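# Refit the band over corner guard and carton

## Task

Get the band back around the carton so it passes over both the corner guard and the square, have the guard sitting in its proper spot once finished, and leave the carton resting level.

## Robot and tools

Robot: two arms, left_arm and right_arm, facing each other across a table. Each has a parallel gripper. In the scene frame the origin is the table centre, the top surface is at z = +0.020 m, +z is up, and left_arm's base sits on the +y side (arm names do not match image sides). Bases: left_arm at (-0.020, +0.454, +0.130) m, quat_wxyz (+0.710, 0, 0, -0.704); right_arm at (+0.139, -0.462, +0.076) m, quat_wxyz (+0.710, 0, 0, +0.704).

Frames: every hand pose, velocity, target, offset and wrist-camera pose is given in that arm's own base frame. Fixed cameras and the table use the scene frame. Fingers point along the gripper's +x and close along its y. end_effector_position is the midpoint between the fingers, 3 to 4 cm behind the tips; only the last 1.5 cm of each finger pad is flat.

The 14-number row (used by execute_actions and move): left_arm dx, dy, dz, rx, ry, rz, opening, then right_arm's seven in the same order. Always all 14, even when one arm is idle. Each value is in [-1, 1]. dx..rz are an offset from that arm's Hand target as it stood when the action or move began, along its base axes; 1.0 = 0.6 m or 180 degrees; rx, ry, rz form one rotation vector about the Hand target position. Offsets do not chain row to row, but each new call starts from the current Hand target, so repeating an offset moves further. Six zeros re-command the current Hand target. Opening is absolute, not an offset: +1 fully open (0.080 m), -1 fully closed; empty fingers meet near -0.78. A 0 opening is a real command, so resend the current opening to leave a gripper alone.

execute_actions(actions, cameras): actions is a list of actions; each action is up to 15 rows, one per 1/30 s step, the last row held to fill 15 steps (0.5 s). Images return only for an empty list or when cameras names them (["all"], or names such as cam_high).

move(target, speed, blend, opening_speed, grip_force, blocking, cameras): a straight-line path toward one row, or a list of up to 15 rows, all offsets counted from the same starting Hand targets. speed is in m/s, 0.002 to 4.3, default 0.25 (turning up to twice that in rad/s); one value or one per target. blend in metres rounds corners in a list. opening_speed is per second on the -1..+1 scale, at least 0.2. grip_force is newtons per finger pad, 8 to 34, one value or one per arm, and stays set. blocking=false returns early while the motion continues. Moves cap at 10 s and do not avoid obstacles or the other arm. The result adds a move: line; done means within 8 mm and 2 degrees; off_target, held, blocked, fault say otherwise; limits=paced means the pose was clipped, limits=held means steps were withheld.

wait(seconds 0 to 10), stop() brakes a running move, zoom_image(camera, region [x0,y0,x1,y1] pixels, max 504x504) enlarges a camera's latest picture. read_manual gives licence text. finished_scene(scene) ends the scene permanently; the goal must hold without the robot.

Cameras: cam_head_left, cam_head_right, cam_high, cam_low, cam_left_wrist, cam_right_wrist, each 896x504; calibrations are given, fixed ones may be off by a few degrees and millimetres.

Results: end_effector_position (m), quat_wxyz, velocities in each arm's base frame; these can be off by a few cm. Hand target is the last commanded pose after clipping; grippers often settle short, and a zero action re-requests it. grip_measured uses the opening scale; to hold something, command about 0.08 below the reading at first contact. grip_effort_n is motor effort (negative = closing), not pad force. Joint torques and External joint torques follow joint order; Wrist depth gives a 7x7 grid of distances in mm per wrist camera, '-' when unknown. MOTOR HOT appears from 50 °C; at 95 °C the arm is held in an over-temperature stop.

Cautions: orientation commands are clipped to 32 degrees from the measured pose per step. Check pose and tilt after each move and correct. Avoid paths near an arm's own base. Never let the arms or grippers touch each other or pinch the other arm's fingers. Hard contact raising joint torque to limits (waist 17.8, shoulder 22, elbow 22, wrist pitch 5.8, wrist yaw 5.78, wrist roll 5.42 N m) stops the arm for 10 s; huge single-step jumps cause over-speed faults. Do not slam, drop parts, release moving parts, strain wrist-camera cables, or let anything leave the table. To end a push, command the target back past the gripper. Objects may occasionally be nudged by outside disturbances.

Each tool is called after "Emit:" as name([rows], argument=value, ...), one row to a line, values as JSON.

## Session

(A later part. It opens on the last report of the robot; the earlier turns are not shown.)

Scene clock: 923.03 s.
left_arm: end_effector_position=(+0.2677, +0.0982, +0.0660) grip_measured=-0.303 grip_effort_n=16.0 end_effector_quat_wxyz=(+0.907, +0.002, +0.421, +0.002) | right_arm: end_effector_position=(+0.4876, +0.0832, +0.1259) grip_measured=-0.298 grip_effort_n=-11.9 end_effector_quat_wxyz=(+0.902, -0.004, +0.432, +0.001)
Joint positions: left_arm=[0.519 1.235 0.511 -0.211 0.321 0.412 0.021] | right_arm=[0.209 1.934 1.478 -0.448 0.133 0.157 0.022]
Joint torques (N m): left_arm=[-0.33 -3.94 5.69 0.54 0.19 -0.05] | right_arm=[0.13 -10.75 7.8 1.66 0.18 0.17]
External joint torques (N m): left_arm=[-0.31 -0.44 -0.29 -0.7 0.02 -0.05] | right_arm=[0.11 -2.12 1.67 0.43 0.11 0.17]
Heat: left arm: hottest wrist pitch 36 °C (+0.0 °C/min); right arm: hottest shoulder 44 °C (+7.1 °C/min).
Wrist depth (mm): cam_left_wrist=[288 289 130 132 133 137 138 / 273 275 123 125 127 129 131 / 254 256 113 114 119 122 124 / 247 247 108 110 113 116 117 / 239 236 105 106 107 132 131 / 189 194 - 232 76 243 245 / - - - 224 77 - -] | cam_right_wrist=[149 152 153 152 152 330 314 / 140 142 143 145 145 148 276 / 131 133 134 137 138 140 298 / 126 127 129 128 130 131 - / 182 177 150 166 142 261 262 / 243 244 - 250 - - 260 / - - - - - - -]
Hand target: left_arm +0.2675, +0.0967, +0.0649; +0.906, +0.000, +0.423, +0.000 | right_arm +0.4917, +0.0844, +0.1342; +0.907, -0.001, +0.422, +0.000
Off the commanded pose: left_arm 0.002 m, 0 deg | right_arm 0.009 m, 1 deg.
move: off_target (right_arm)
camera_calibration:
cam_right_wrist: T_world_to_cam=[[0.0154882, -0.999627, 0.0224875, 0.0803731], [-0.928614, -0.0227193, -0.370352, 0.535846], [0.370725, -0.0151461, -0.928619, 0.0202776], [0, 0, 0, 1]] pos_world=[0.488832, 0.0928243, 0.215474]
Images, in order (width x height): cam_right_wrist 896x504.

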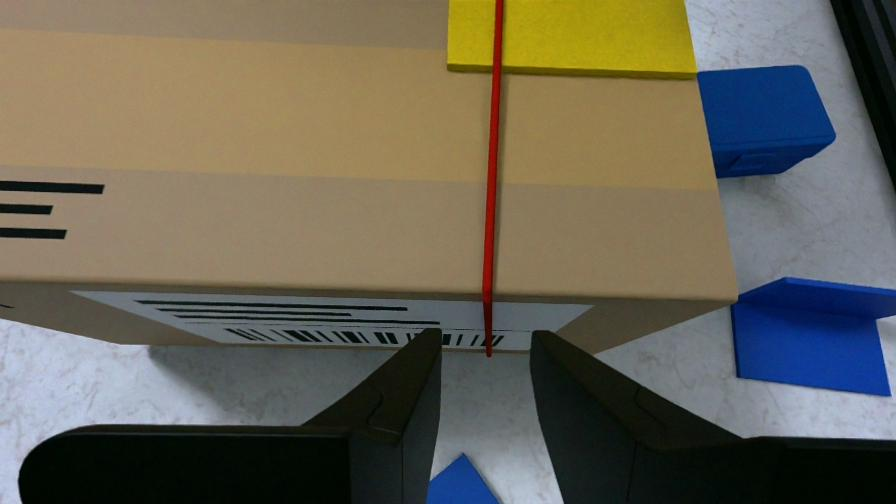

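Emit:
move(target=[0, 0, 0, 0, 0, 0, -0.3, 0.0197, -0.0013, -0.0242, 0, 0, 0, -0.3], speed=0.04, cameras=["cam_right_wrist", "cam_low"])

Emit:
zoom_image(camera="cam_right_wrist", region=[340, 180, 640, 420])

Emit:
zoom_image(camera="cam_low", region=[330, 160, 410, 220])

Scene clock: 945.37 s.
left_arm: end_effector_position=(+0.2677, +0.0982, +0.0660) grip_measured=-0.303 grip_effort_n=16.0 end_effector_quat_wxyz=(+0.907, +0.002, +0.421, +0.002) | right_arm: end_effector_position=(+0.4981, +0.0841, +0.1149) grip_measured=-0.298 grip_effort_n=-11.9 end_effector_quat_wxyz=(+0.903, -0.003, +0.430, +0.000)
Joint positions: left_arm=[0.519 1.235 0.511 -0.211 0.321 0.412 0.021] | right_arm=[0.207 1.98 1.495 -0.415 0.133 0.157 0.022]
Joint torques (N m): left_arm=[-0.4 -3.94 5.68 0.55 0.19 -0.05] | right_arm=[-0.41 -10.08 7.79 1.98 -0.01 -0.03]
External joint torques (N m): left_arm=[-0.41 -0.43 -0.33 -0.71 0.02 -0.05] | right_arm=[-0.42 -1.21 1.72 0.76 -0.08 -0.03]
Heat: left arm: hottest wrist pitch 36 °C (+0.0 °C/min); right arm: hottest wrist pitch 44 °C (+1.0 °C/min).
Wrist depth (mm): cam_left_wrist=[288 292 130 132 133 136 138 / 272 276 122 125 127 129 131 / 255 264 113 115 119 123 124 / - 246 108 110 113 116 118 / 238 236 105 106 107 132 131 / 189 194 - 232 76 244 245 / - - - 223 77 - -] | cam_right_wrist=[136 139 140 139 142 143 320 / 128 129 131 130 133 136 309 / 122 122 123 122 126 125 - / - 115 116 117 119 119 - / 143 139 113 112 113 114 250 / - 235 - 206 - 244 242 / - - - 226 - - -]
Hand target: left_arm +0.2675, +0.0967, +0.0649; +0.906, +0.000, +0.423, +0.000 | right_arm +0.5034, +0.0836, +0.1196; +0.906, -0.001, +0.422, +0.000
Off the commanded pose: left_arm 0.002 m, 0 deg | right_arm 0.007 m, 1 deg.
move: done
camera_calibration:
cam_right_wrist: T_world_to_cam=[[0.0126788, -0.999688, 0.0215029, 0.0828708], [-0.92687, -0.0198184, -0.374858, 0.540976], [0.375167, -0.0151776, -0.926833, 0.00384392], [0, 0, 0, 1]] pos_world=[0.498921, 0.0936246, 0.20457]
Images, in order (width x height): cam_low 896x504, cam_right_wrist 896x504.

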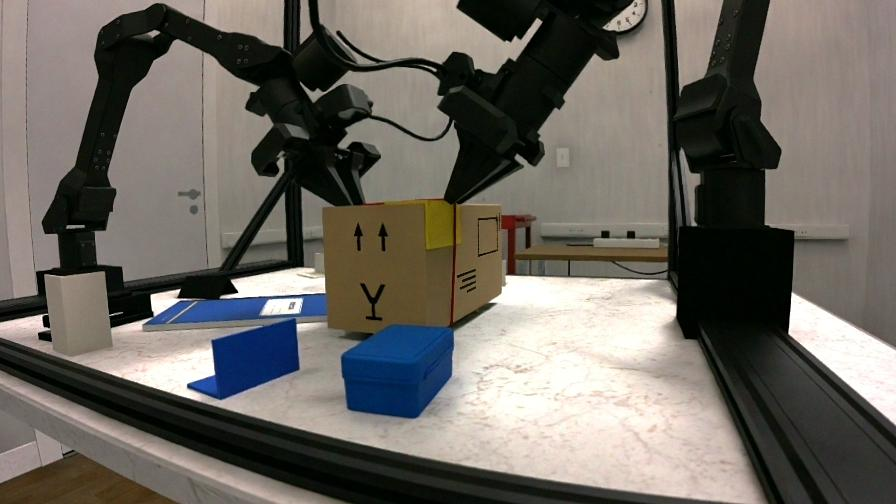

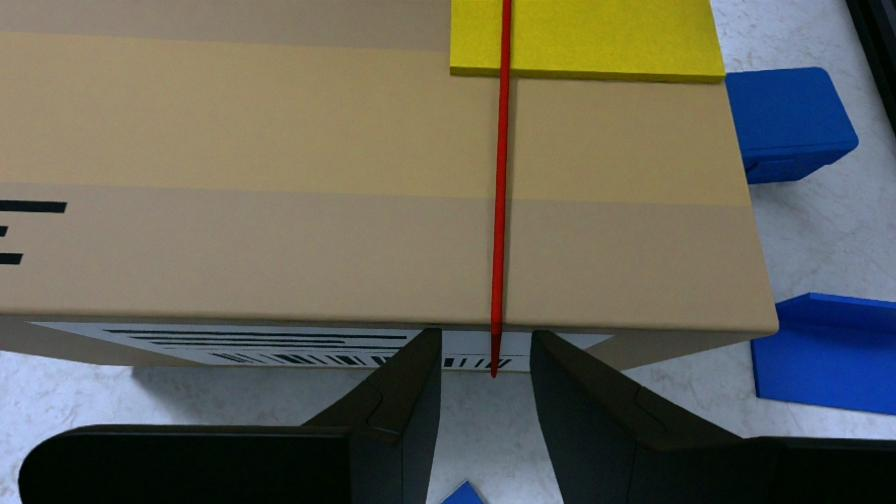

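Scaled by 1.680 from the camera's 896x504 image, which has a finer 1280x720 frame.

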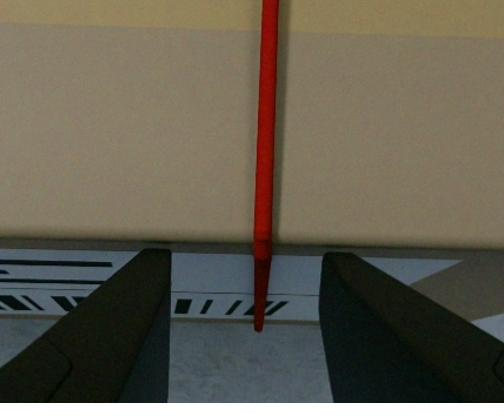

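Scaled by 6.300 from the camera's 896x504 image, which has a finer 1280x720 frame.

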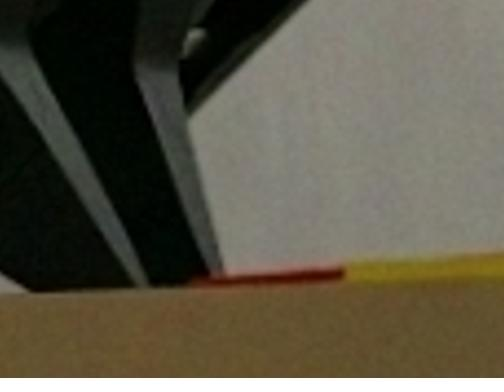

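Emit:
move([
  [0, 0, 0, 0, 0, 0, -0.3, -0.002, -0.006, 0.0105, 0, 0, 0, -0.3],
  [0, 0, 0, 0, 0, 0, -0.3, 0.0075, -0.006, 0.0105, 0, 0, 0, -0.3],
], speed=0.04, cameras=["cam_right_wrist", "cam_low"])

Emit:
zoom_image(camera="cam_right_wrist", region=[340, 180, 640, 420])

Emit:
zoom_image(camera="cam_low", region=[330, 160, 410, 220])

Scene clock: 962.80 s.
left_arm: end_effector_position=(+0.2677, +0.0982, +0.0660) grip_measured=-0.303 grip_effort_n=16.0 end_effector_quat_wxyz=(+0.907, +0.002, +0.421, +0.002) | right_arm: end_effector_position=(+0.5036, +0.0804, +0.1222) grip_measured=-0.298 grip_effort_n=-11.4 end_effector_quat_wxyz=(+0.904, -0.002, +0.427, -0.001)
Joint positions: left_arm=[0.519 1.235 0.511 -0.211 0.321 0.412 0.021] | right_arm=[0.196 1.988 1.534 -0.439 0.128 0.149 0.022]
Joint torques (N m): left_arm=[-0.36 -3.91 5.62 0.54 0.18 -0.05] | right_arm=[-0.36 -10.05 7.77 1.68 -0.07 -0.05]
External joint torques (N m): left_arm=[-0.38 -0.42 -0.38 -0.71 0.01 -0.05] | right_arm=[-0.38 -1.2 1.77 0.47 -0.14 -0.05]
Heat: left arm: hottest wrist pitch 36 °C (+0.0 °C/min); right arm: hottest elbow 44 °C (+3.0 °C/min).
Wrist depth (mm): cam_left_wrist=[288 291 130 132 134 137 139 / 274 275 123 125 126 129 131 / 255 259 115 114 119 122 124 / 247 247 107 110 113 116 117 / 238 235 105 106 107 132 131 / 189 194 - 232 76 244 246 / - - - 224 77 - -] | cam_right_wrist=[147 147 150 147 148 153 333 / 137 138 139 139 140 143 314 / 128 129 131 132 133 135 - / 122 122 123 124 126 128 - / 116 117 118 118 120 120 257 / - 228 - - - 249 251 / - - - 231 - - -]
Hand target: left_arm +0.2675, +0.0967, +0.0649; +0.906, +0.000, +0.423, +0.000 | right_arm +0.5081, +0.0800, +0.1260; +0.907, -0.001, +0.422, +0.000
Off the commanded pose: left_arm 0.002 m, 0 deg | right_arm 0.006 m, 1 deg.
move: done
camera_calibration:
cam_right_wrist: T_world_to_cam=[[0.0108957, -0.999711, 0.0214423, 0.0798651], [-0.924914, -0.0182254, -0.379738, 0.54826], [0.380019, -0.0156948, -0.924845, 0.00582056], [0, 0, 0, 1]] pos_world=[0.504012, 0.0899256, 0.211866]
Images, in order (width x height): cam_low 896x504, cam_right_wrist 896x504.

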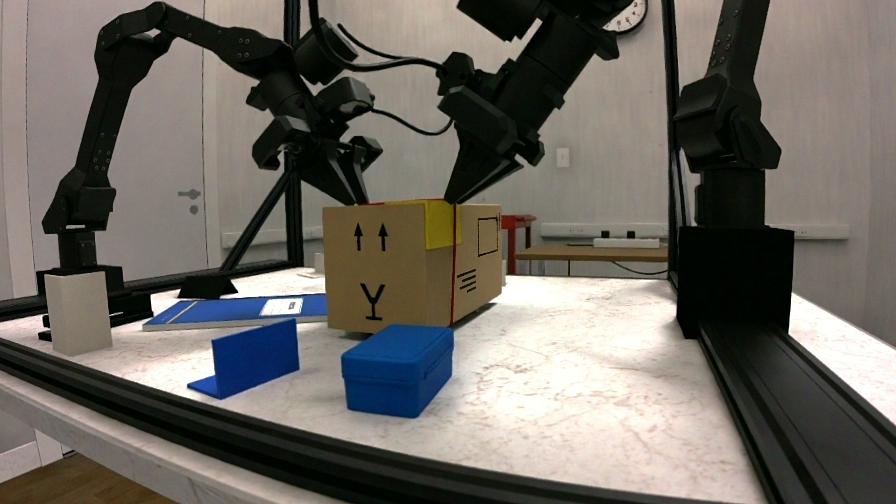

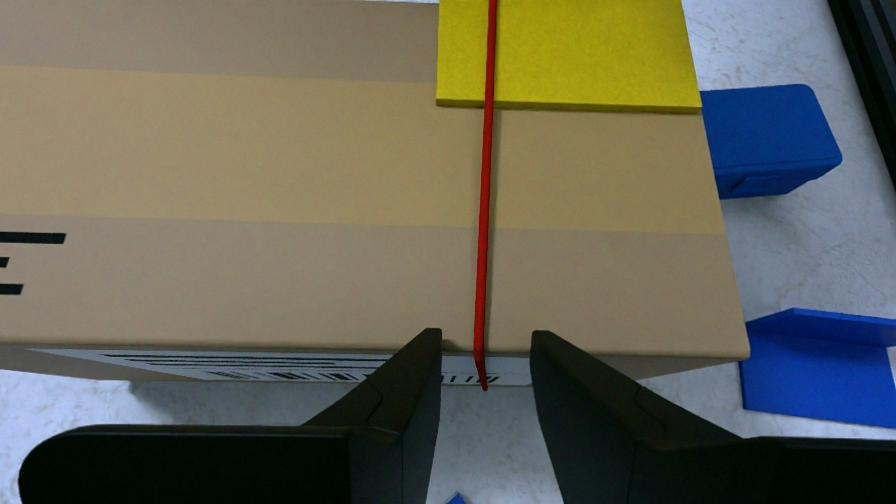

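Scaled by 1.680 from the camera's 896x504 image, which has a finer 1280x720 frame.

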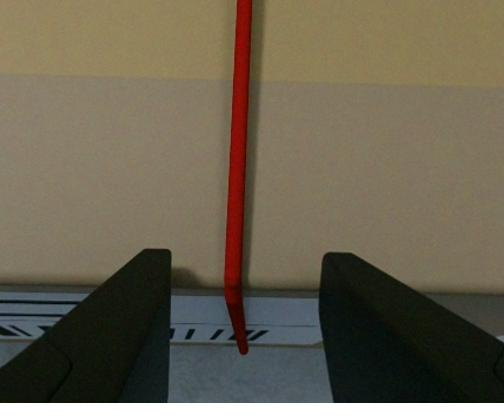

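Scaled by 6.300 from the camera's 896x504 image, which has a finer 1280x720 frame.

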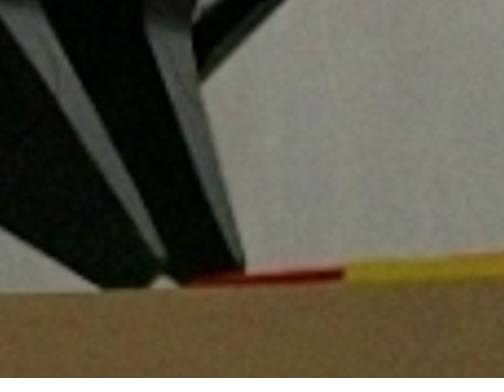

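Emit:
move(target=[0, 0, 0, 0, 0, 0, -0.3, 0.0025, 0.003, -0.006, 0, 0, 0, -0.3], speed=0.03, cameras=["cam_right_wrist", "cam_low"])

Emit:
zoom_image(camera="cam_right_wrist", region=[340, 180, 640, 420])

Emit:
zoom_image(camera="cam_low", region=[330, 160, 410, 220])

Scene clock: 973.67 s.
left_arm: end_effector_position=(+0.2677, +0.0982, +0.0660) grip_measured=-0.303 grip_effort_n=16.0 end_effector_quat_wxyz=(+0.907, +0.002, +0.421, +0.002) | right_arm: end_effector_position=(+0.5040, +0.0805, +0.1204) grip_measured=-0.298 grip_effort_n=-11.4 end_effector_quat_wxyz=(+0.904, -0.002, +0.428, -0.001)
Joint positions: left_arm=[0.519 1.235 0.511 -0.211 0.321 0.412 0.021] | right_arm=[0.196 1.993 1.534 -0.437 0.128 0.149 0.022]
Joint torques (N m): left_arm=[-0.38 -3.93 5.66 0.54 0.18 -0.06] | right_arm=[-0.05 -9.36 7.75 2.31 0.02 0.03]
External joint torques (N m): left_arm=[-0.38 -0.4 -0.42 -0.74 0.01 -0.06] | right_arm=[-0.05 -0.44 1.71 1.1 -0.05 0.03]
Heat: left arm: hottest wrist pitch 36 °C (+0.0 °C/min); right arm: hottest elbow 44 °C (+3.0 °C/min).
Wrist depth (mm): cam_left_wrist=[288 289 130 132 133 136 138 / 274 275 122 124 126 128 131 / 254 256 113 115 119 122 124 / 246 247 108 110 112 116 118 / 238 236 105 106 107 133 131 / 189 194 - 231 76 244 246 / - - - 224 77 - -] | cam_right_wrist=[145 145 147 146 146 147 316 / 134 136 137 138 139 140 - / 127 128 130 130 132 131 - / 121 122 122 123 124 127 - / 115 115 117 116 118 119 259 / - 162 - - - 249 249 / - - - - - - -]
Hand target: left_arm +0.2675, +0.0967, +0.0649; +0.906, +0.000, +0.423, +0.000 | right_arm +0.5095, +0.0818, +0.1224; +0.907, -0.001, +0.422, +0.000
Off the commanded pose: left_arm 0.002 m, 0 deg | right_arm 0.006 m, 1 deg.
move: done
camera_calibration:
cam_right_wrist: T_world_to_cam=[[0.0108888, -0.999702, 0.0218262, 0.0799209], [-0.925767, -0.0183286, -0.377651, 0.548045], [0.377939, -0.0160939, -0.925691, 0.00523137], [0, 0, 0, 1]] pos_world=[0.504515, 0.0900262, 0.210068]
Images, in order (width x height): cam_low 896x504, cam_right_wrist 896x504.

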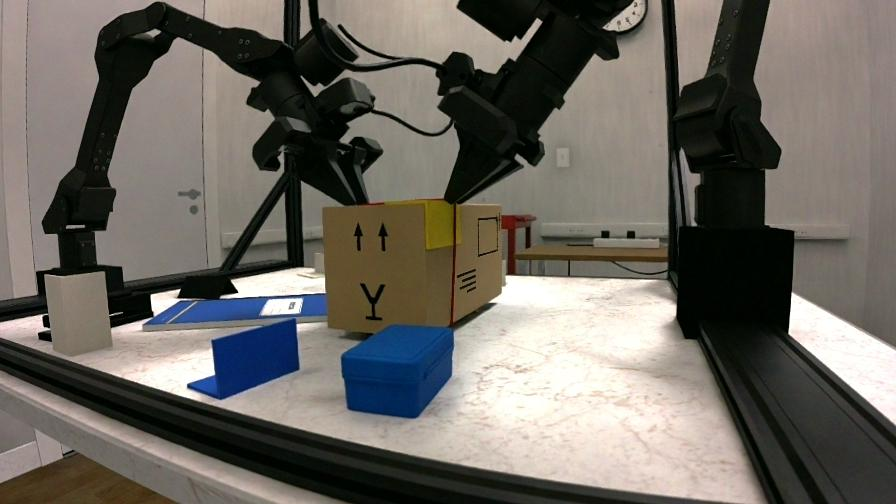

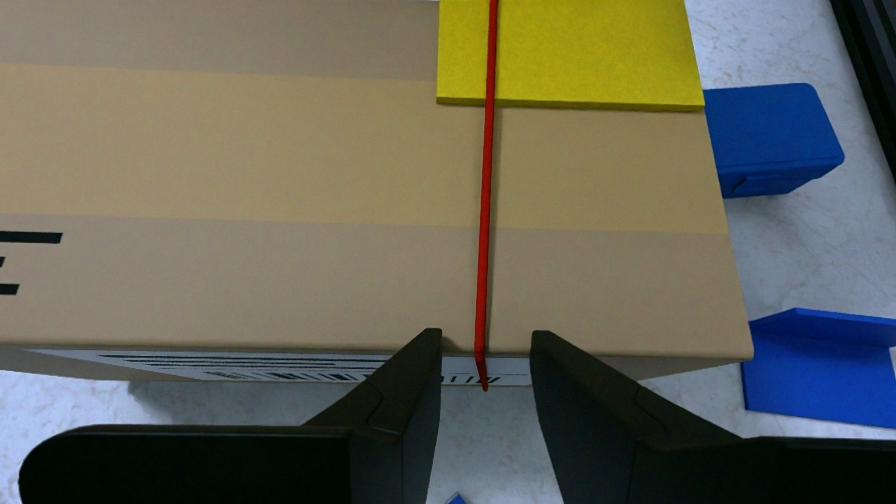

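Scaled by 1.680 from the camera's 896x504 image, which has a finer 1280x720 frame.

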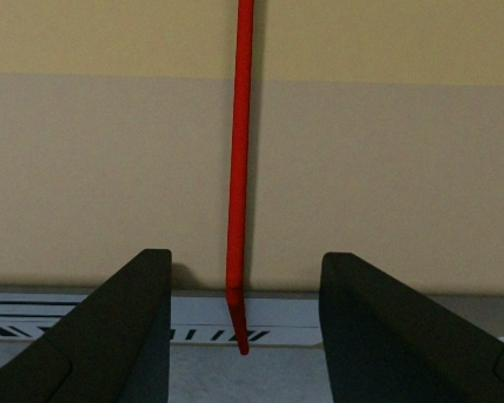

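Scaled by 6.300 from the camera's 896x504 image, which has a finer 1280x720 frame.

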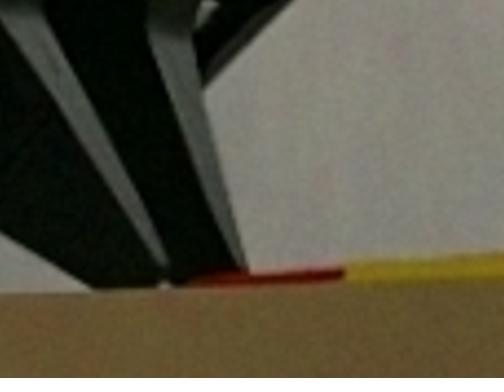

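Emit:
move(target=[0, 0, 0, 0, 0, 0, -0.3, 0, 0, 0.001, 0, 0, 0, -1.0], speed=0.03, opening_speed=0.6, cameras=["cam_right_wrist", "cam_low"])

Emit:
zoom_image(camera="cam_right_wrist", region=[340, 180, 640, 420])

Emit:
zoom_image(camera="cam_low", region=[330, 160, 410, 220])

Scene clock: 981.87 s.
left_arm: end_effector_position=(+0.2677, +0.0982, +0.0660) grip_measured=-0.303 grip_effort_n=16.0 end_effector_quat_wxyz=(+0.907, +0.002, +0.421, +0.002) | right_arm: end_effector_position=(+0.5044, +0.0827, +0.1209) grip_measured=-0.772 grip_effort_n=-29.1 end_effector_quat_wxyz=(+0.904, -0.002, +0.427, +0.002)
Joint positions: left_arm=[0.519 1.235 0.511 -0.211 0.321 0.412 0.021] | right_arm=[0.199 1.994 1.536 -0.435 0.125 0.149 0]
Joint torques (N m): left_arm=[-0.39 -3.9 5.67 0.54 0.19 -0.05] | right_arm=[-0.31 -9.57 7.68 2.02 0.13 0.03]
External joint torques (N m): left_arm=[-0.41 -0.36 -0.41 -0.74 0.02 -0.06] | right_arm=[-0.37 -0.59 1.61 0.8 0.06 0.03]
Heat: left arm: hottest wrist pitch 36 °C (+0.0 °C/min); right arm: hottest elbow 45 °C (+4.0 °C/min).
Wrist depth (mm): cam_left_wrist=[287 289 130 132 134 136 138 / 273 276 123 125 127 129 131 / 256 258 113 115 120 122 124 / 247 247 108 110 112 116 118 / 238 235 105 106 107 133 131 / 190 195 - 231 76 243 245 / - - - 223 77 - -] | cam_right_wrist=[147 147 150 147 148 328 333 / 137 137 139 139 140 141 314 / 128 129 130 132 133 136 294 / 122 122 122 124 125 129 - / 116 117 117 118 119 119 251 / 237 236 204 - 79 244 247 / - - - - - - -]
Hand target: left_arm +0.2675, +0.0967, +0.0649; +0.906, +0.000, +0.423, +0.000 | right_arm +0.5095, +0.0819, +0.1228; +0.906, -0.001, +0.422, +0.000
Off the commanded pose: left_arm 0.002 m, 0 deg | right_arm 0.006 m, 1 deg.
move: done
camera_calibration:
cam_right_wrist: T_world_to_cam=[[0.0158488, -0.999694, 0.0190004, 0.0798889], [-0.924859, -0.0218787, -0.37968, 0.548843], [0.379979, -0.0115552, -0.924923, 0.00399634], [0, 0, 0, 1]] pos_world=[0.504818, 0.0919186, 0.210563]
Images, in order (width x height): cam_low 896x504, cam_right_wrist 896x504.

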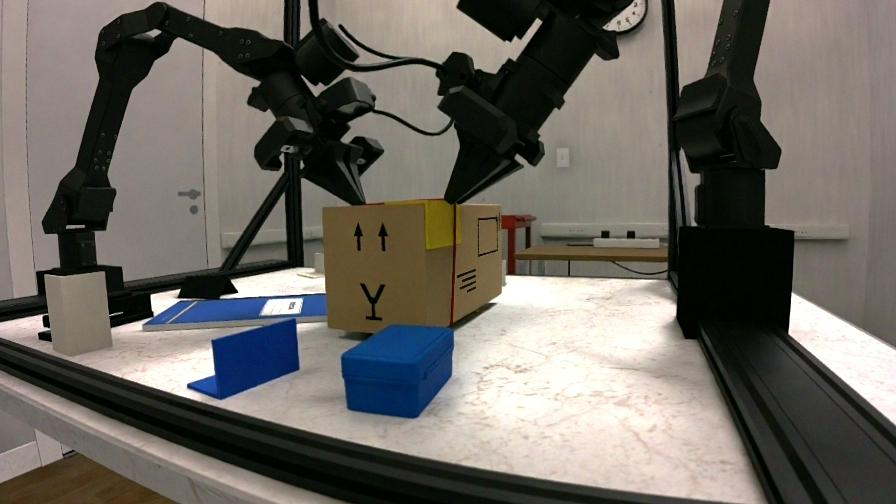

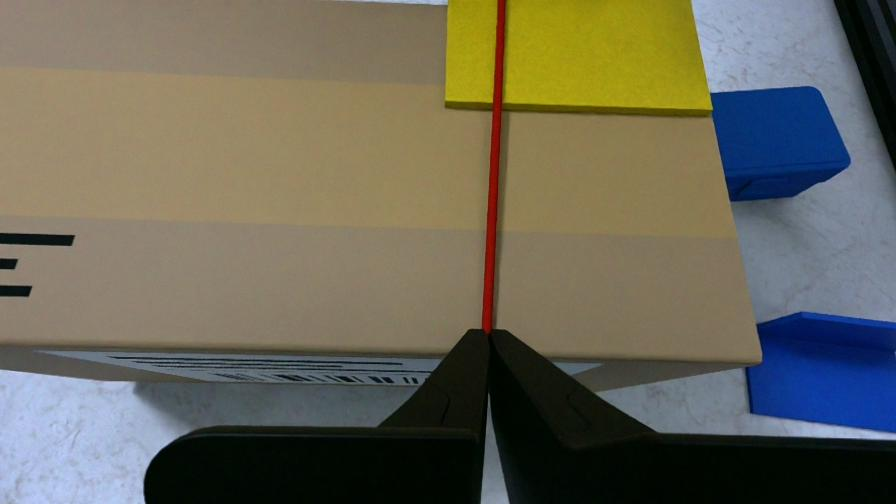

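Scaled by 1.680 from the camera's 896x504 image, which has a finer 1280x720 frame.

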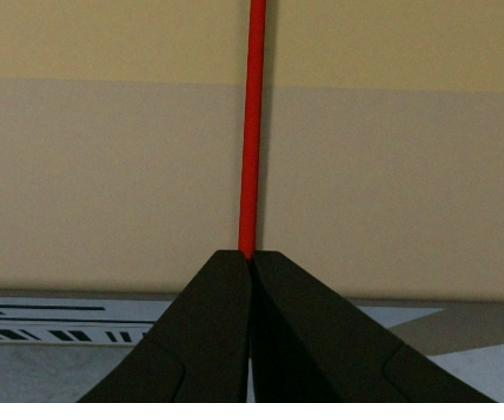

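Scaled by 6.300 from the camera's 896x504 image, which has a finer 1280x720 frame.

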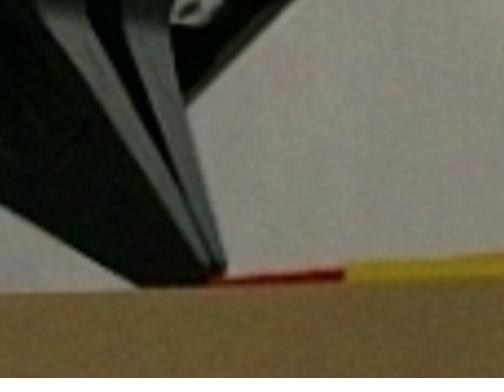

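Emit:
move(target=[0, 0, 0, 0, 0, 0, -0.3, -0.0125, 0, 0.022, 0, 0, 0, -1.0], speed=0.04, cameras=["cam_right_wrist", "cam_low"])

Emit:
zoom_image(camera="cam_right_wrist", region=[340, 180, 640, 420])

Emit:
zoom_image(camera="cam_low", region=[330, 160, 410, 220])

Scene clock: 991.40 s.
left_arm: end_effector_position=(+0.2677, +0.0982, +0.0660) grip_measured=-0.303 grip_effort_n=16.0 end_effector_quat_wxyz=(+0.907, +0.002, +0.421, +0.002) | right_arm: end_effector_position=(+0.4999, +0.0817, +0.1208) grip_measured=-0.775 grip_effort_n=-13.3 end_effector_quat_wxyz=(+0.899, -0.004, +0.437, +0.001)
Joint positions: left_arm=[0.519 1.235 0.511 -0.211 0.321 0.412 0.021] | right_arm=[0.199 1.988 1.541 -0.468 0.125 0.149 0]
Joint torques (N m): left_arm=[-0.35 -3.93 5.69 0.54 0.2 -0.06] | right_arm=[0.04 -13.67 7.07 1.65 0.18 0.11]
External joint torques (N m): left_arm=[-0.34 -0.42 -0.32 -0.71 0.02 -0.06] | right_arm=[-0.05 -4.93 1.15 0.49 0.12 0.11]
Motor temperatures (°C): left_arm=[21 27 34 36 27 27] | right_arm=[23 42 47 42 24 27]
Heat: left arm: hottest wrist pitch 36 °C (+0.0 °C/min); right arm: hottest elbow 47 °C (+6.1 °C/min).
Wrist depth (mm): cam_left_wrist=[289 290 130 132 133 136 138 / 273 276 123 125 126 128 131 / 252 260 113 115 119 123 124 / 245 108 108 110 113 116 118 / 238 237 105 106 107 132 131 / 190 194 - 232 76 244 246 / - - - 223 77 - -] | cam_right_wrist=[141 142 144 143 143 146 324 / 133 134 136 136 138 139 306 / 125 126 127 130 131 130 - / 120 120 121 122 124 126 274 / 140 116 118 118 119 119 254 / 235 243 - - 75 - 250 / - - - - - - -]
Hand target: left_arm +0.2675, +0.0967, +0.0649; +0.906, +0.000, +0.423, +0.000 | right_arm +0.5020, +0.0819, +0.1361; +0.907, -0.001, +0.422, +0.000
Off the commanded pose: left_arm 0.002 m, 0 deg | right_arm 0.015 m, 2 deg.
move: off_target (right_arm)
camera_calibration:
cam_right_wrist: T_world_to_cam=[[0.0160728, -0.999595, 0.0234743, 0.0783777], [-0.933132, -0.0234294, -0.358769, 0.546288], [0.359174, -0.0161382, -0.933131, 0.017396], [0, 0, 0, 1]] pos_world=[0.502251, 0.0914259, 0.210384]
Images, in order (width x height): cam_low 896x504, cam_right_wrist 896x504.

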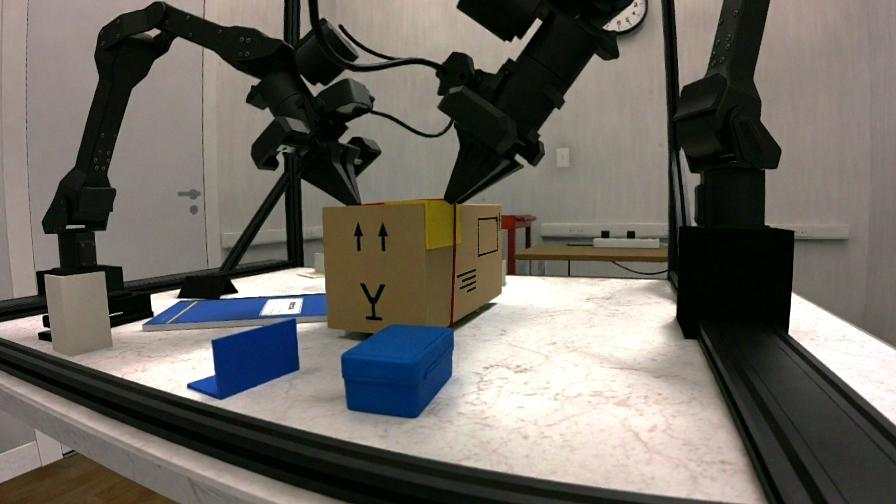

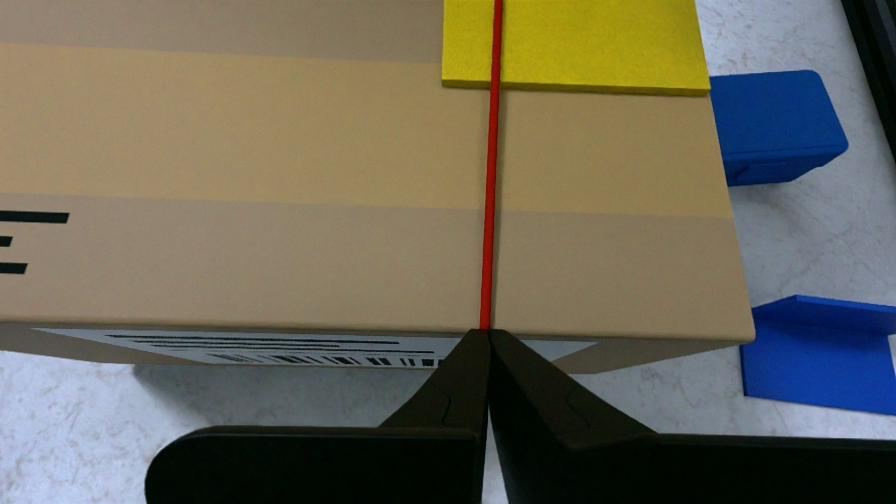

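Scaled by 1.680 from the camera's 896x504 image, which has a finer 1280x720 frame.

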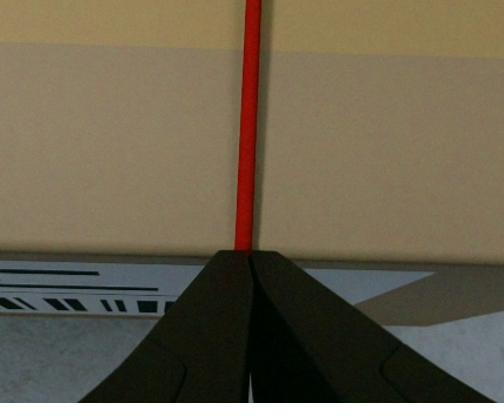

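Scaled by 6.300 from the camera's 896x504 image, which has a finer 1280x720 frame.

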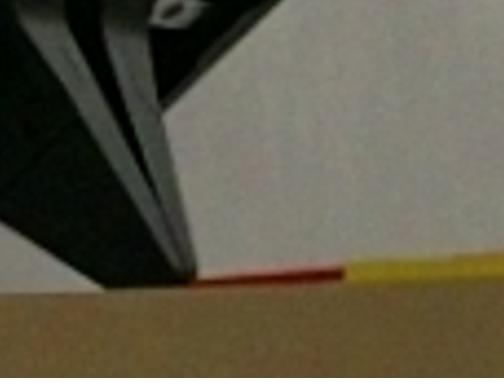

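Emit:
move(target=[0, 0, 0, 0, 0, 0, -0.3, 0, 0, 0.015, 0, 0, 0, -1.0], speed=0.04, cameras=["cam_right_wrist", "cam_low"])

Emit:
zoom_image(camera="cam_low", region=[330, 160, 410, 220])

Scene clock: 1001.13 s.
left_arm: end_effector_position=(+0.2677, +0.0982, +0.0660) grip_measured=-0.303 grip_effort_n=16.0 end_effector_quat_wxyz=(+0.907, +0.002, +0.421, +0.002) | right_arm: end_effector_position=(+0.4985, +0.0814, +0.1269) grip_measured=-0.775 grip_effort_n=-13.3 end_effector_quat_wxyz=(+0.898, -0.005, +0.441, +0.000)
Joint positions: left_arm=[0.519 1.235 0.511 -0.211 0.321 0.412 0.021] | right_arm=[0.199 1.983 1.561 -0.502 0.125 0.149 0]
Joint torques (N m): left_arm=[-0.37 -3.94 5.67 0.53 0.19 -0.06] | right_arm=[0 -13.78 7.82 1.64 0.18 0.11]
External joint torques (N m): left_arm=[-0.4 -0.44 -0.31 -0.72 0.02 -0.06] | right_arm=[0 -4.77 1.67 0.44 0.11 0.11]
Heat: left arm: hottest wrist pitch 36 °C (+0.0 °C/min); right arm: hottest elbow 46 °C (+4.1 °C/min).
Wrist depth (mm): cam_left_wrist=[288 292 130 132 134 136 138 / 273 274 123 124 127 129 131 / 256 260 113 115 119 122 124 / 248 247 108 110 113 117 118 / 238 236 105 106 107 132 131 / 190 194 - 231 76 244 246 / - - - 224 77 - -] | cam_right_wrist=[147 149 151 149 150 335 342 / 139 140 141 143 143 266 273 / 131 132 133 136 137 140 297 / 125 126 129 128 129 132 289 / 151 146 123 123 126 127 261 / 246 245 255 - 75 256 254 / - - - - - - -]
Hand target: left_arm +0.2675, +0.0967, +0.0649; +0.906, +0.000, +0.423, +0.000 | right_arm +0.5019, +0.0819, +0.1450; +0.906, -0.001, +0.422, +0.000
Off the commanded pose: left_arm 0.002 m, 0 deg | right_arm 0.019 m, 2 deg.
move: off_target (right_arm)
camera_calibration:
cam_right_wrist: T_world_to_cam=[[0.01624, -0.99956, 0.0248396, 0.077665], [-0.935787, -0.0239451, -0.351751, 0.54769], [0.352191, -0.0175321, -0.935764, 0.027538], [0, 0, 0, 1]] pos_world=[0.501562, 0.0912281, 0.216491]
Images, in order (width x height): cam_low 896x504, cam_right_wrist 896x504.

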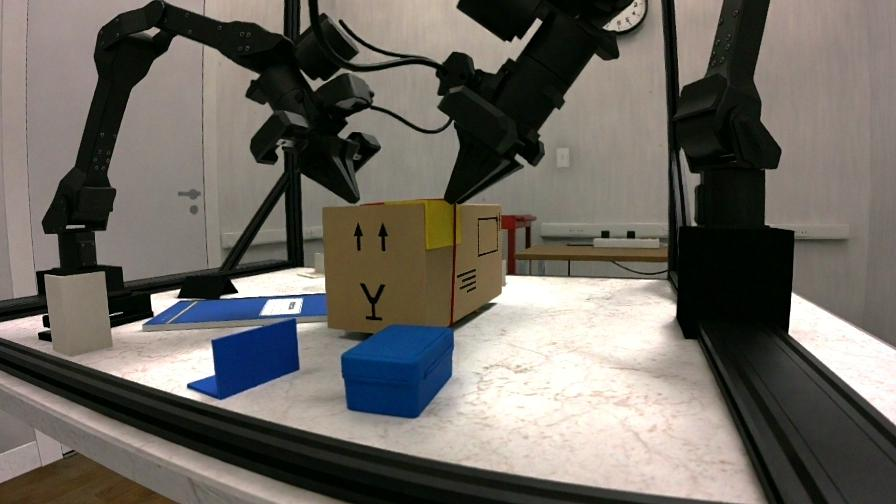

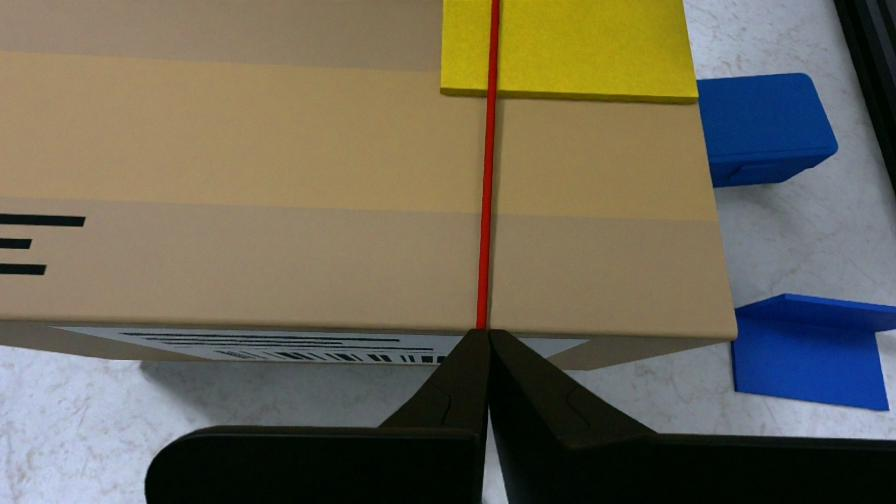

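Scaled by 6.300 from the camera's 896x504 image, which has a finer 1280x720 frame.

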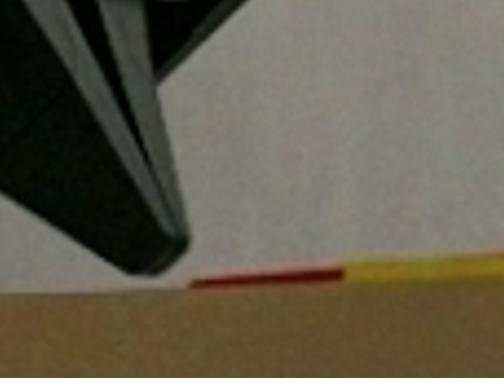

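Emit:
move([
  [0, 0, 0, 0, 0, 0, -0.3, 0, 0, 0, 0, 0, 0, -0.3],
  [0, 0, 0, 0, 0, 0, -0.3, -0.067, -0.002, -0.0825, 0, -0.194, 0, -0.3],
], speed=0.08, cameras=["cam_right_wrist", "cam_low", "cam_left_wrist"])

Emit:
zoom_image(camera="cam_right_wrist", region=[340, 60, 640, 420])

Emit:
zoom_image(camera="cam_low", region=[310, 160, 470, 240])

Scene clock: 1082.47 s.
left_arm: end_effector_position=(+0.2677, +0.0982, +0.0660) grip_measured=-0.303 grip_effort_n=16.0 end_effector_quat_wxyz=(+0.907, +0.002, +0.421, +0.002) | right_arm: end_effector_position=(+0.4632, +0.0796, +0.0991) grip_measured=-0.302 grip_effort_n=14.7 end_effector_quat_wxyz=(+0.992, +0.002, +0.128, -0.001)
Joint positions: left_arm=[0.519 1.235 0.511 -0.211 0.321 0.412 0.021] | right_arm=[0.246 1.902 0.759 0.879 0.238 0.067 0.021]
Joint torques (N m): left_arm=[-0.39 -3.94 5.67 0.53 0.19 -0.06] | right_arm=[0.3 -7.74 3.75 2.52 0.17 -0.04]
External joint torques (N m): left_arm=[-0.36 -0.39 -0.34 -0.72 0.01 -0.07] | right_arm=[0.31 -0.68 -1 0.93 0.12 -0.04]
Motor temperatures (°C): left_arm=[21 27 34 36 27 26] | right_arm=[23 53 46 42 24 27]
Heat: left arm: hottest wrist pitch 36 °C (+0.0 °C/min); right arm: hottest shoulder 53 °C (+4.0 °C/min). Fold the right arm in close to its base, or ease its load, before you think long.
Wrist depth (mm): cam_left_wrist=[287 292 130 132 133 137 138 / 272 276 123 125 127 129 131 / 255 256 113 115 119 122 124 / 247 244 108 110 112 116 118 / 237 237 105 106 107 133 131 / 190 195 - 231 76 243 245 / - - - 224 77 - -] | cam_right_wrist=[1588 - 1608 251 241 1706 1618 / 518 - - 244 230 1683 - / 181 184 188 193 194 526 - / 141 142 145 147 151 160 1972 / 147 146 146 143 142 146 332 / 166 166 - 164 - 269 225 / - - - 189 - - -]
Hand target: left_arm +0.2675, +0.0967, +0.0649; +0.906, +0.000, +0.423, +0.000 | right_arm +0.4618, +0.0808, +0.0957; +0.991, -0.001, +0.131, +0.000
Off the commanded pose: left_arm 0.002 m, 0 deg | right_arm 0.004 m, 0 deg.
MOTOR HOT: joint 2 (shoulder) of the right arm reports 53 °C; the controller stops that arm at 95 °C. To cool a motor, set the load down, stop pushing, or move to a pose that needs little force.
move: done
camera_calibration:
cam_left_wrist: T_world_to_cam=[[-0.0183888, -0.997418, 0.069423, 0.099242], [-0.938826, -0.00665758, -0.344328, 0.303382], [0.343901, -0.0715079, -0.936279, 0.0539805], [0, 0, 0, 1]] pos_world=[0.268084, 0.104866, 0.148114]
cam_right_wrist: T_world_to_cam=[[-0.00235513, -0.999859, 0.0166052, 0.0866178], [-0.527123, -0.0128697, -0.849691, 0.363905], [0.849786, -0.0107541, -0.527019, -0.257663], [0, 0, 0, 1]] pos_world=[0.410985, 0.088518, 0.171976]
Images, in order (width x height): cam_low 896x504, cam_left_wrist 896x504, cam_right_wrist 896x504.

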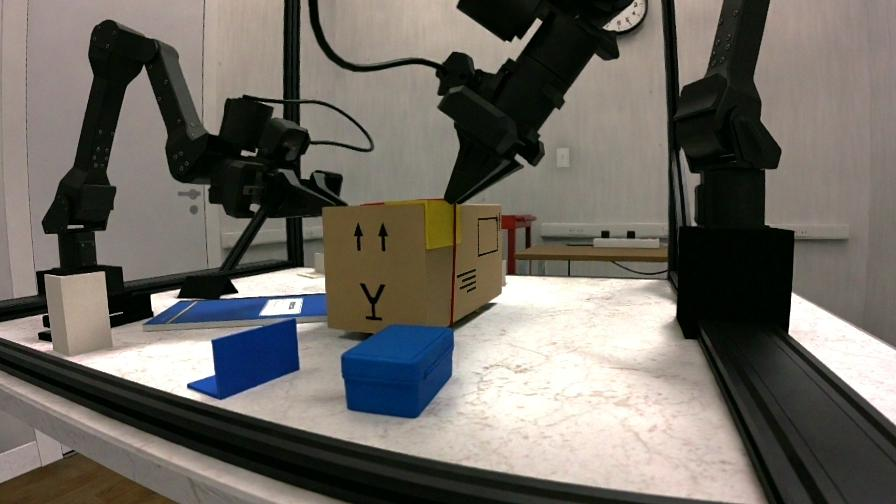

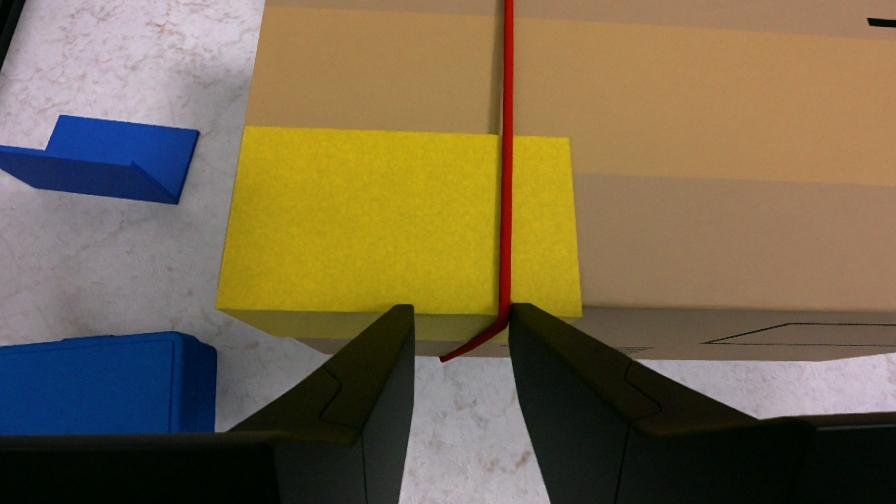

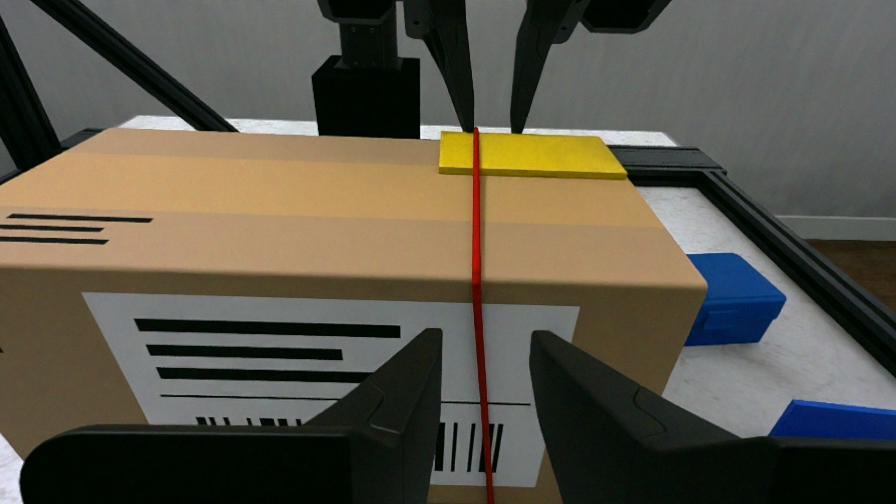

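Scaled by 1.400 from the camera's 896x504 image, which has a finer 1280x720 frame.

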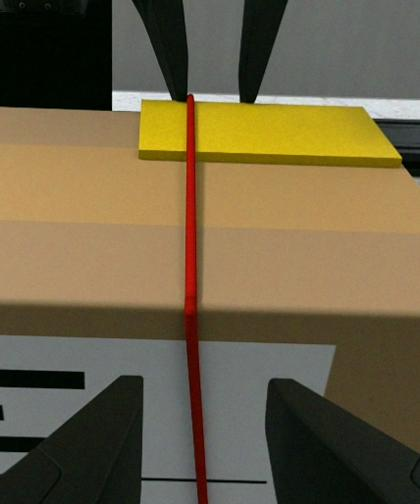

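Scaled by 3.150 from the camera's 896x504 image, which has a finer 1280x720 frame.

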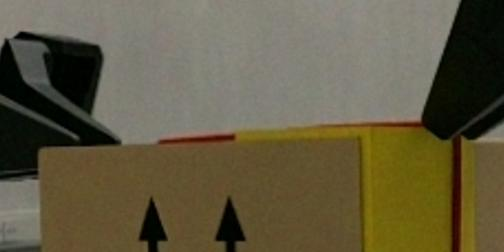

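Emit:
move(target=[0, 0, 0, 0, 0, 0, -0.3, 0.028, 0, -0.0142, 0, 0, 0, -0.3], speed=0.06, cameras=["cam_right_wrist"])

Emit:
zoom_image(camera="cam_right_wrist", region=[340, 180, 640, 480])

Scene clock: 1143.77 s.
left_arm: end_effector_position=(+0.2677, +0.0982, +0.0660) grip_measured=-0.303 grip_effort_n=16.0 end_effector_quat_wxyz=(+0.907, +0.002, +0.421, +0.002) | right_arm: end_effector_position=(+0.4741, +0.0808, +0.0834) grip_measured=-0.302 grip_effort_n=14.7 end_effector_quat_wxyz=(+0.990, -0.002, +0.138, -0.001)
Joint positions: left_arm=[0.519 1.235 0.511 -0.211 0.321 0.412 0.021] | right_arm=[0.241 1.976 0.802 0.889 0.234 0.064 0.021]
Joint torques (N m): left_arm=[-0.41 -3.92 5.65 0.53 0.2 -0.06] | right_arm=[-0.3 -8.13 5.98 2.55 -0.1 -0.05]
External joint torques (N m): left_arm=[-0.39 -0.4 -0.4 -0.73 0.02 -0.06] | right_arm=[-0.32 -0.7 1.35 0.96 -0.14 -0.05]
Motor temperatures (°C): left_arm=[21 27 34 36 27 26] | right_arm=[23 44 41 52 24 27]
Heat: left arm: hottest wrist pitch 36 °C (+0.0 °C/min); right arm: hottest wrist pitch 52 °C (+10.0 °C/min). Fold the right arm in close to its base, or ease its load, before you think long.
Wrist depth (mm): cam_left_wrist=[287 296 130 132 134 137 138 / 274 275 122 124 127 129 131 / 253 256 113 115 119 122 124 / 248 247 108 110 113 116 118 / 238 236 105 106 107 132 131 / 189 194 - 231 76 243 245 / - - - 224 77 - -] | cam_right_wrist=[- - 425 432 - - 1426 / 189 184 190 206 205 1741 - / 141 142 146 151 153 168 - / 121 122 123 122 123 122 382 / 133 133 132 132 128 134 317 / 152 151 147 146 - 254 - / - - - 174 - - -]
Hand target: left_arm +0.2675, +0.0967, +0.0649; +0.906, +0.000, +0.423, +0.000 | right_arm +0.4786, +0.0806, +0.0871; +0.991, -0.001, +0.131, +0.000
Off the commanded pose: left_arm 0.002 m, 0 deg | right_arm 0.006 m, 1 deg.
MOTOR HOT: still on. Joint 4 (wrist pitch) of the right arm reports 52 °C.
move: done
camera_calibration:
cam_right_wrist: T_world_to_cam=[[-0.0011938, -0.999722, 0.0235283, 0.0870014], [-0.543324, -0.0191041, -0.839306, 0.363746], [0.839522, -0.0137855, -0.54315, -0.268683], [0, 0, 0, 1]] pos_world=[0.423301, 0.0902224, 0.157312]
Images, in order (width x height): cam_right_wrist 896x504.

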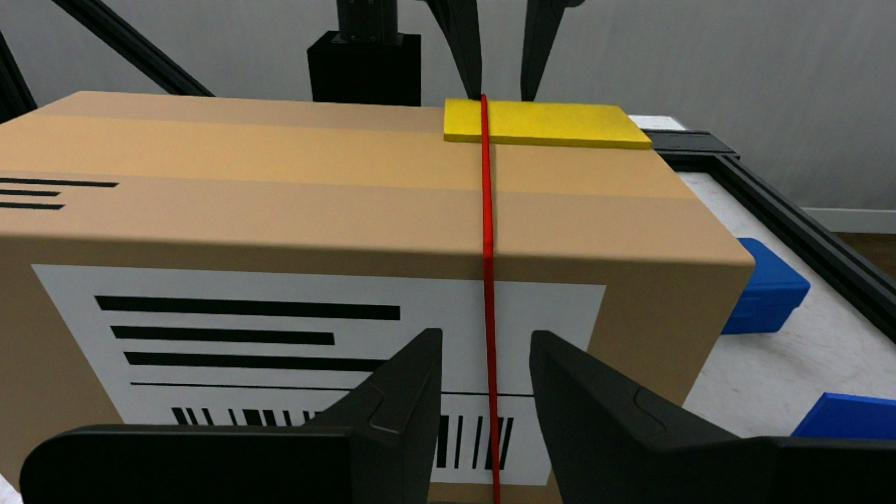

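Scaled by 1.680 from the camera's 896x504 image, which has a finer 1280x720 frame.

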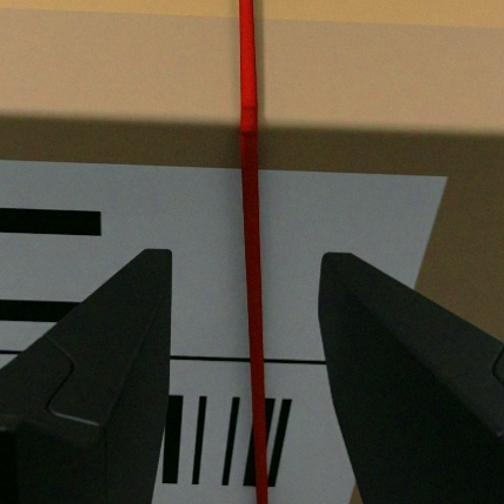

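Emit:
move(target=[0, 0, 0, 0, 0, 0, -0.3, 0.0258, -0.004, 0.0067, 0, 0, 0, -0.3], speed=0.04, cameras=["cam_right_wrist"])

Emit:
zoom_image(camera="cam_right_wrist", region=[340, 180, 640, 480])

Scene clock: 1157.80 s.
left_arm: end_effector_position=(+0.2677, +0.0982, +0.0660) grip_measured=-0.303 grip_effort_n=16.0 end_effector_quat_wxyz=(+0.907, +0.002, +0.421, +0.002) | right_arm: end_effector_position=(+0.4887, +0.0788, +0.0878) grip_measured=-0.302 grip_effort_n=14.2 end_effector_quat_wxyz=(+0.991, -0.001, +0.137, +0.000)
Joint positions: left_arm=[0.519 1.235 0.511 -0.211 0.321 0.412 0.021] | right_arm=[0.226 1.999 0.866 0.852 0.218 0.059 0.021]
Joint torques (N m): left_arm=[-0.41 -3.92 5.68 0.54 0.18 -0.06] | right_arm=[-0.44 -8.24 6.47 2.18 -0.13 -0.04]
External joint torques (N m): left_arm=[-0.4 -0.39 -0.37 -0.73 0 -0.06] | right_arm=[-0.42 -0.69 1.81 0.64 -0.17 -0.04]
Heat: left arm: hottest wrist pitch 36 °C (+0.0 °C/min); right arm: hottest wrist pitch 50 °C (+4.0 °C/min). Fold the right arm in close to its base, or ease its load, before you think long.
Wrist depth (mm): cam_left_wrist=[289 291 130 132 134 136 138 / 274 276 123 124 126 129 131 / 254 259 113 115 119 122 124 / 247 247 108 110 113 116 117 / 238 236 105 106 107 132 131 / 189 194 - 232 76 243 245 / - - - 225 77 - -] | cam_right_wrist=[- - 418 207 198 - - / 189 191 190 198 215 - - / 150 152 157 160 164 456 - / 122 120 120 124 127 129 1972 / 116 113 110 112 111 113 315 / 125 125 - 127 102 - - / - - - 144 - - -]
Hand target: left_arm +0.2675, +0.0967, +0.0649; +0.906, +0.000, +0.423, +0.000 | right_arm +0.4941, +0.0783, +0.0911; +0.991, -0.001, +0.131, +0.000
Off the commanded pose: left_arm 0.002 m, 0 deg | right_arm 0.006 m, 1 deg.
MOTOR HOT: still on. Joint 4 (wrist pitch) of the right arm reports 50 °C.
move: done
camera_calibration:
cam_right_wrist: T_world_to_cam=[[-0.000609057, -0.999738, 0.0228631, 0.084672], [-0.541307, -0.0188943, -0.840613, 0.37436], [0.840825, -0.0128879, -0.541154, -0.279493], [0, 0, 0, 1]] pos_world=[0.4377, 0.088121, 0.161507]
Images, in order (width x height): cam_right_wrist 896x504.

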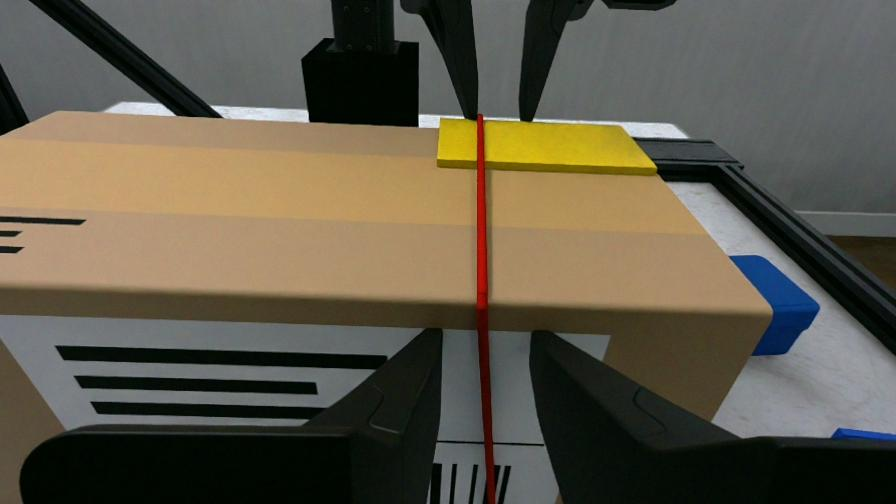

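Scaled by 1.680 from the camera's 896x504 image, which has a finer 1280x720 frame.

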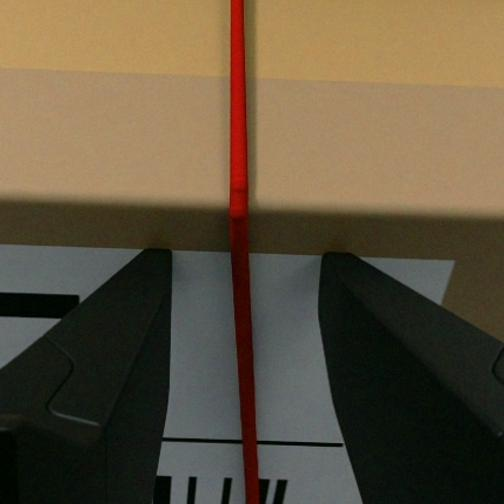

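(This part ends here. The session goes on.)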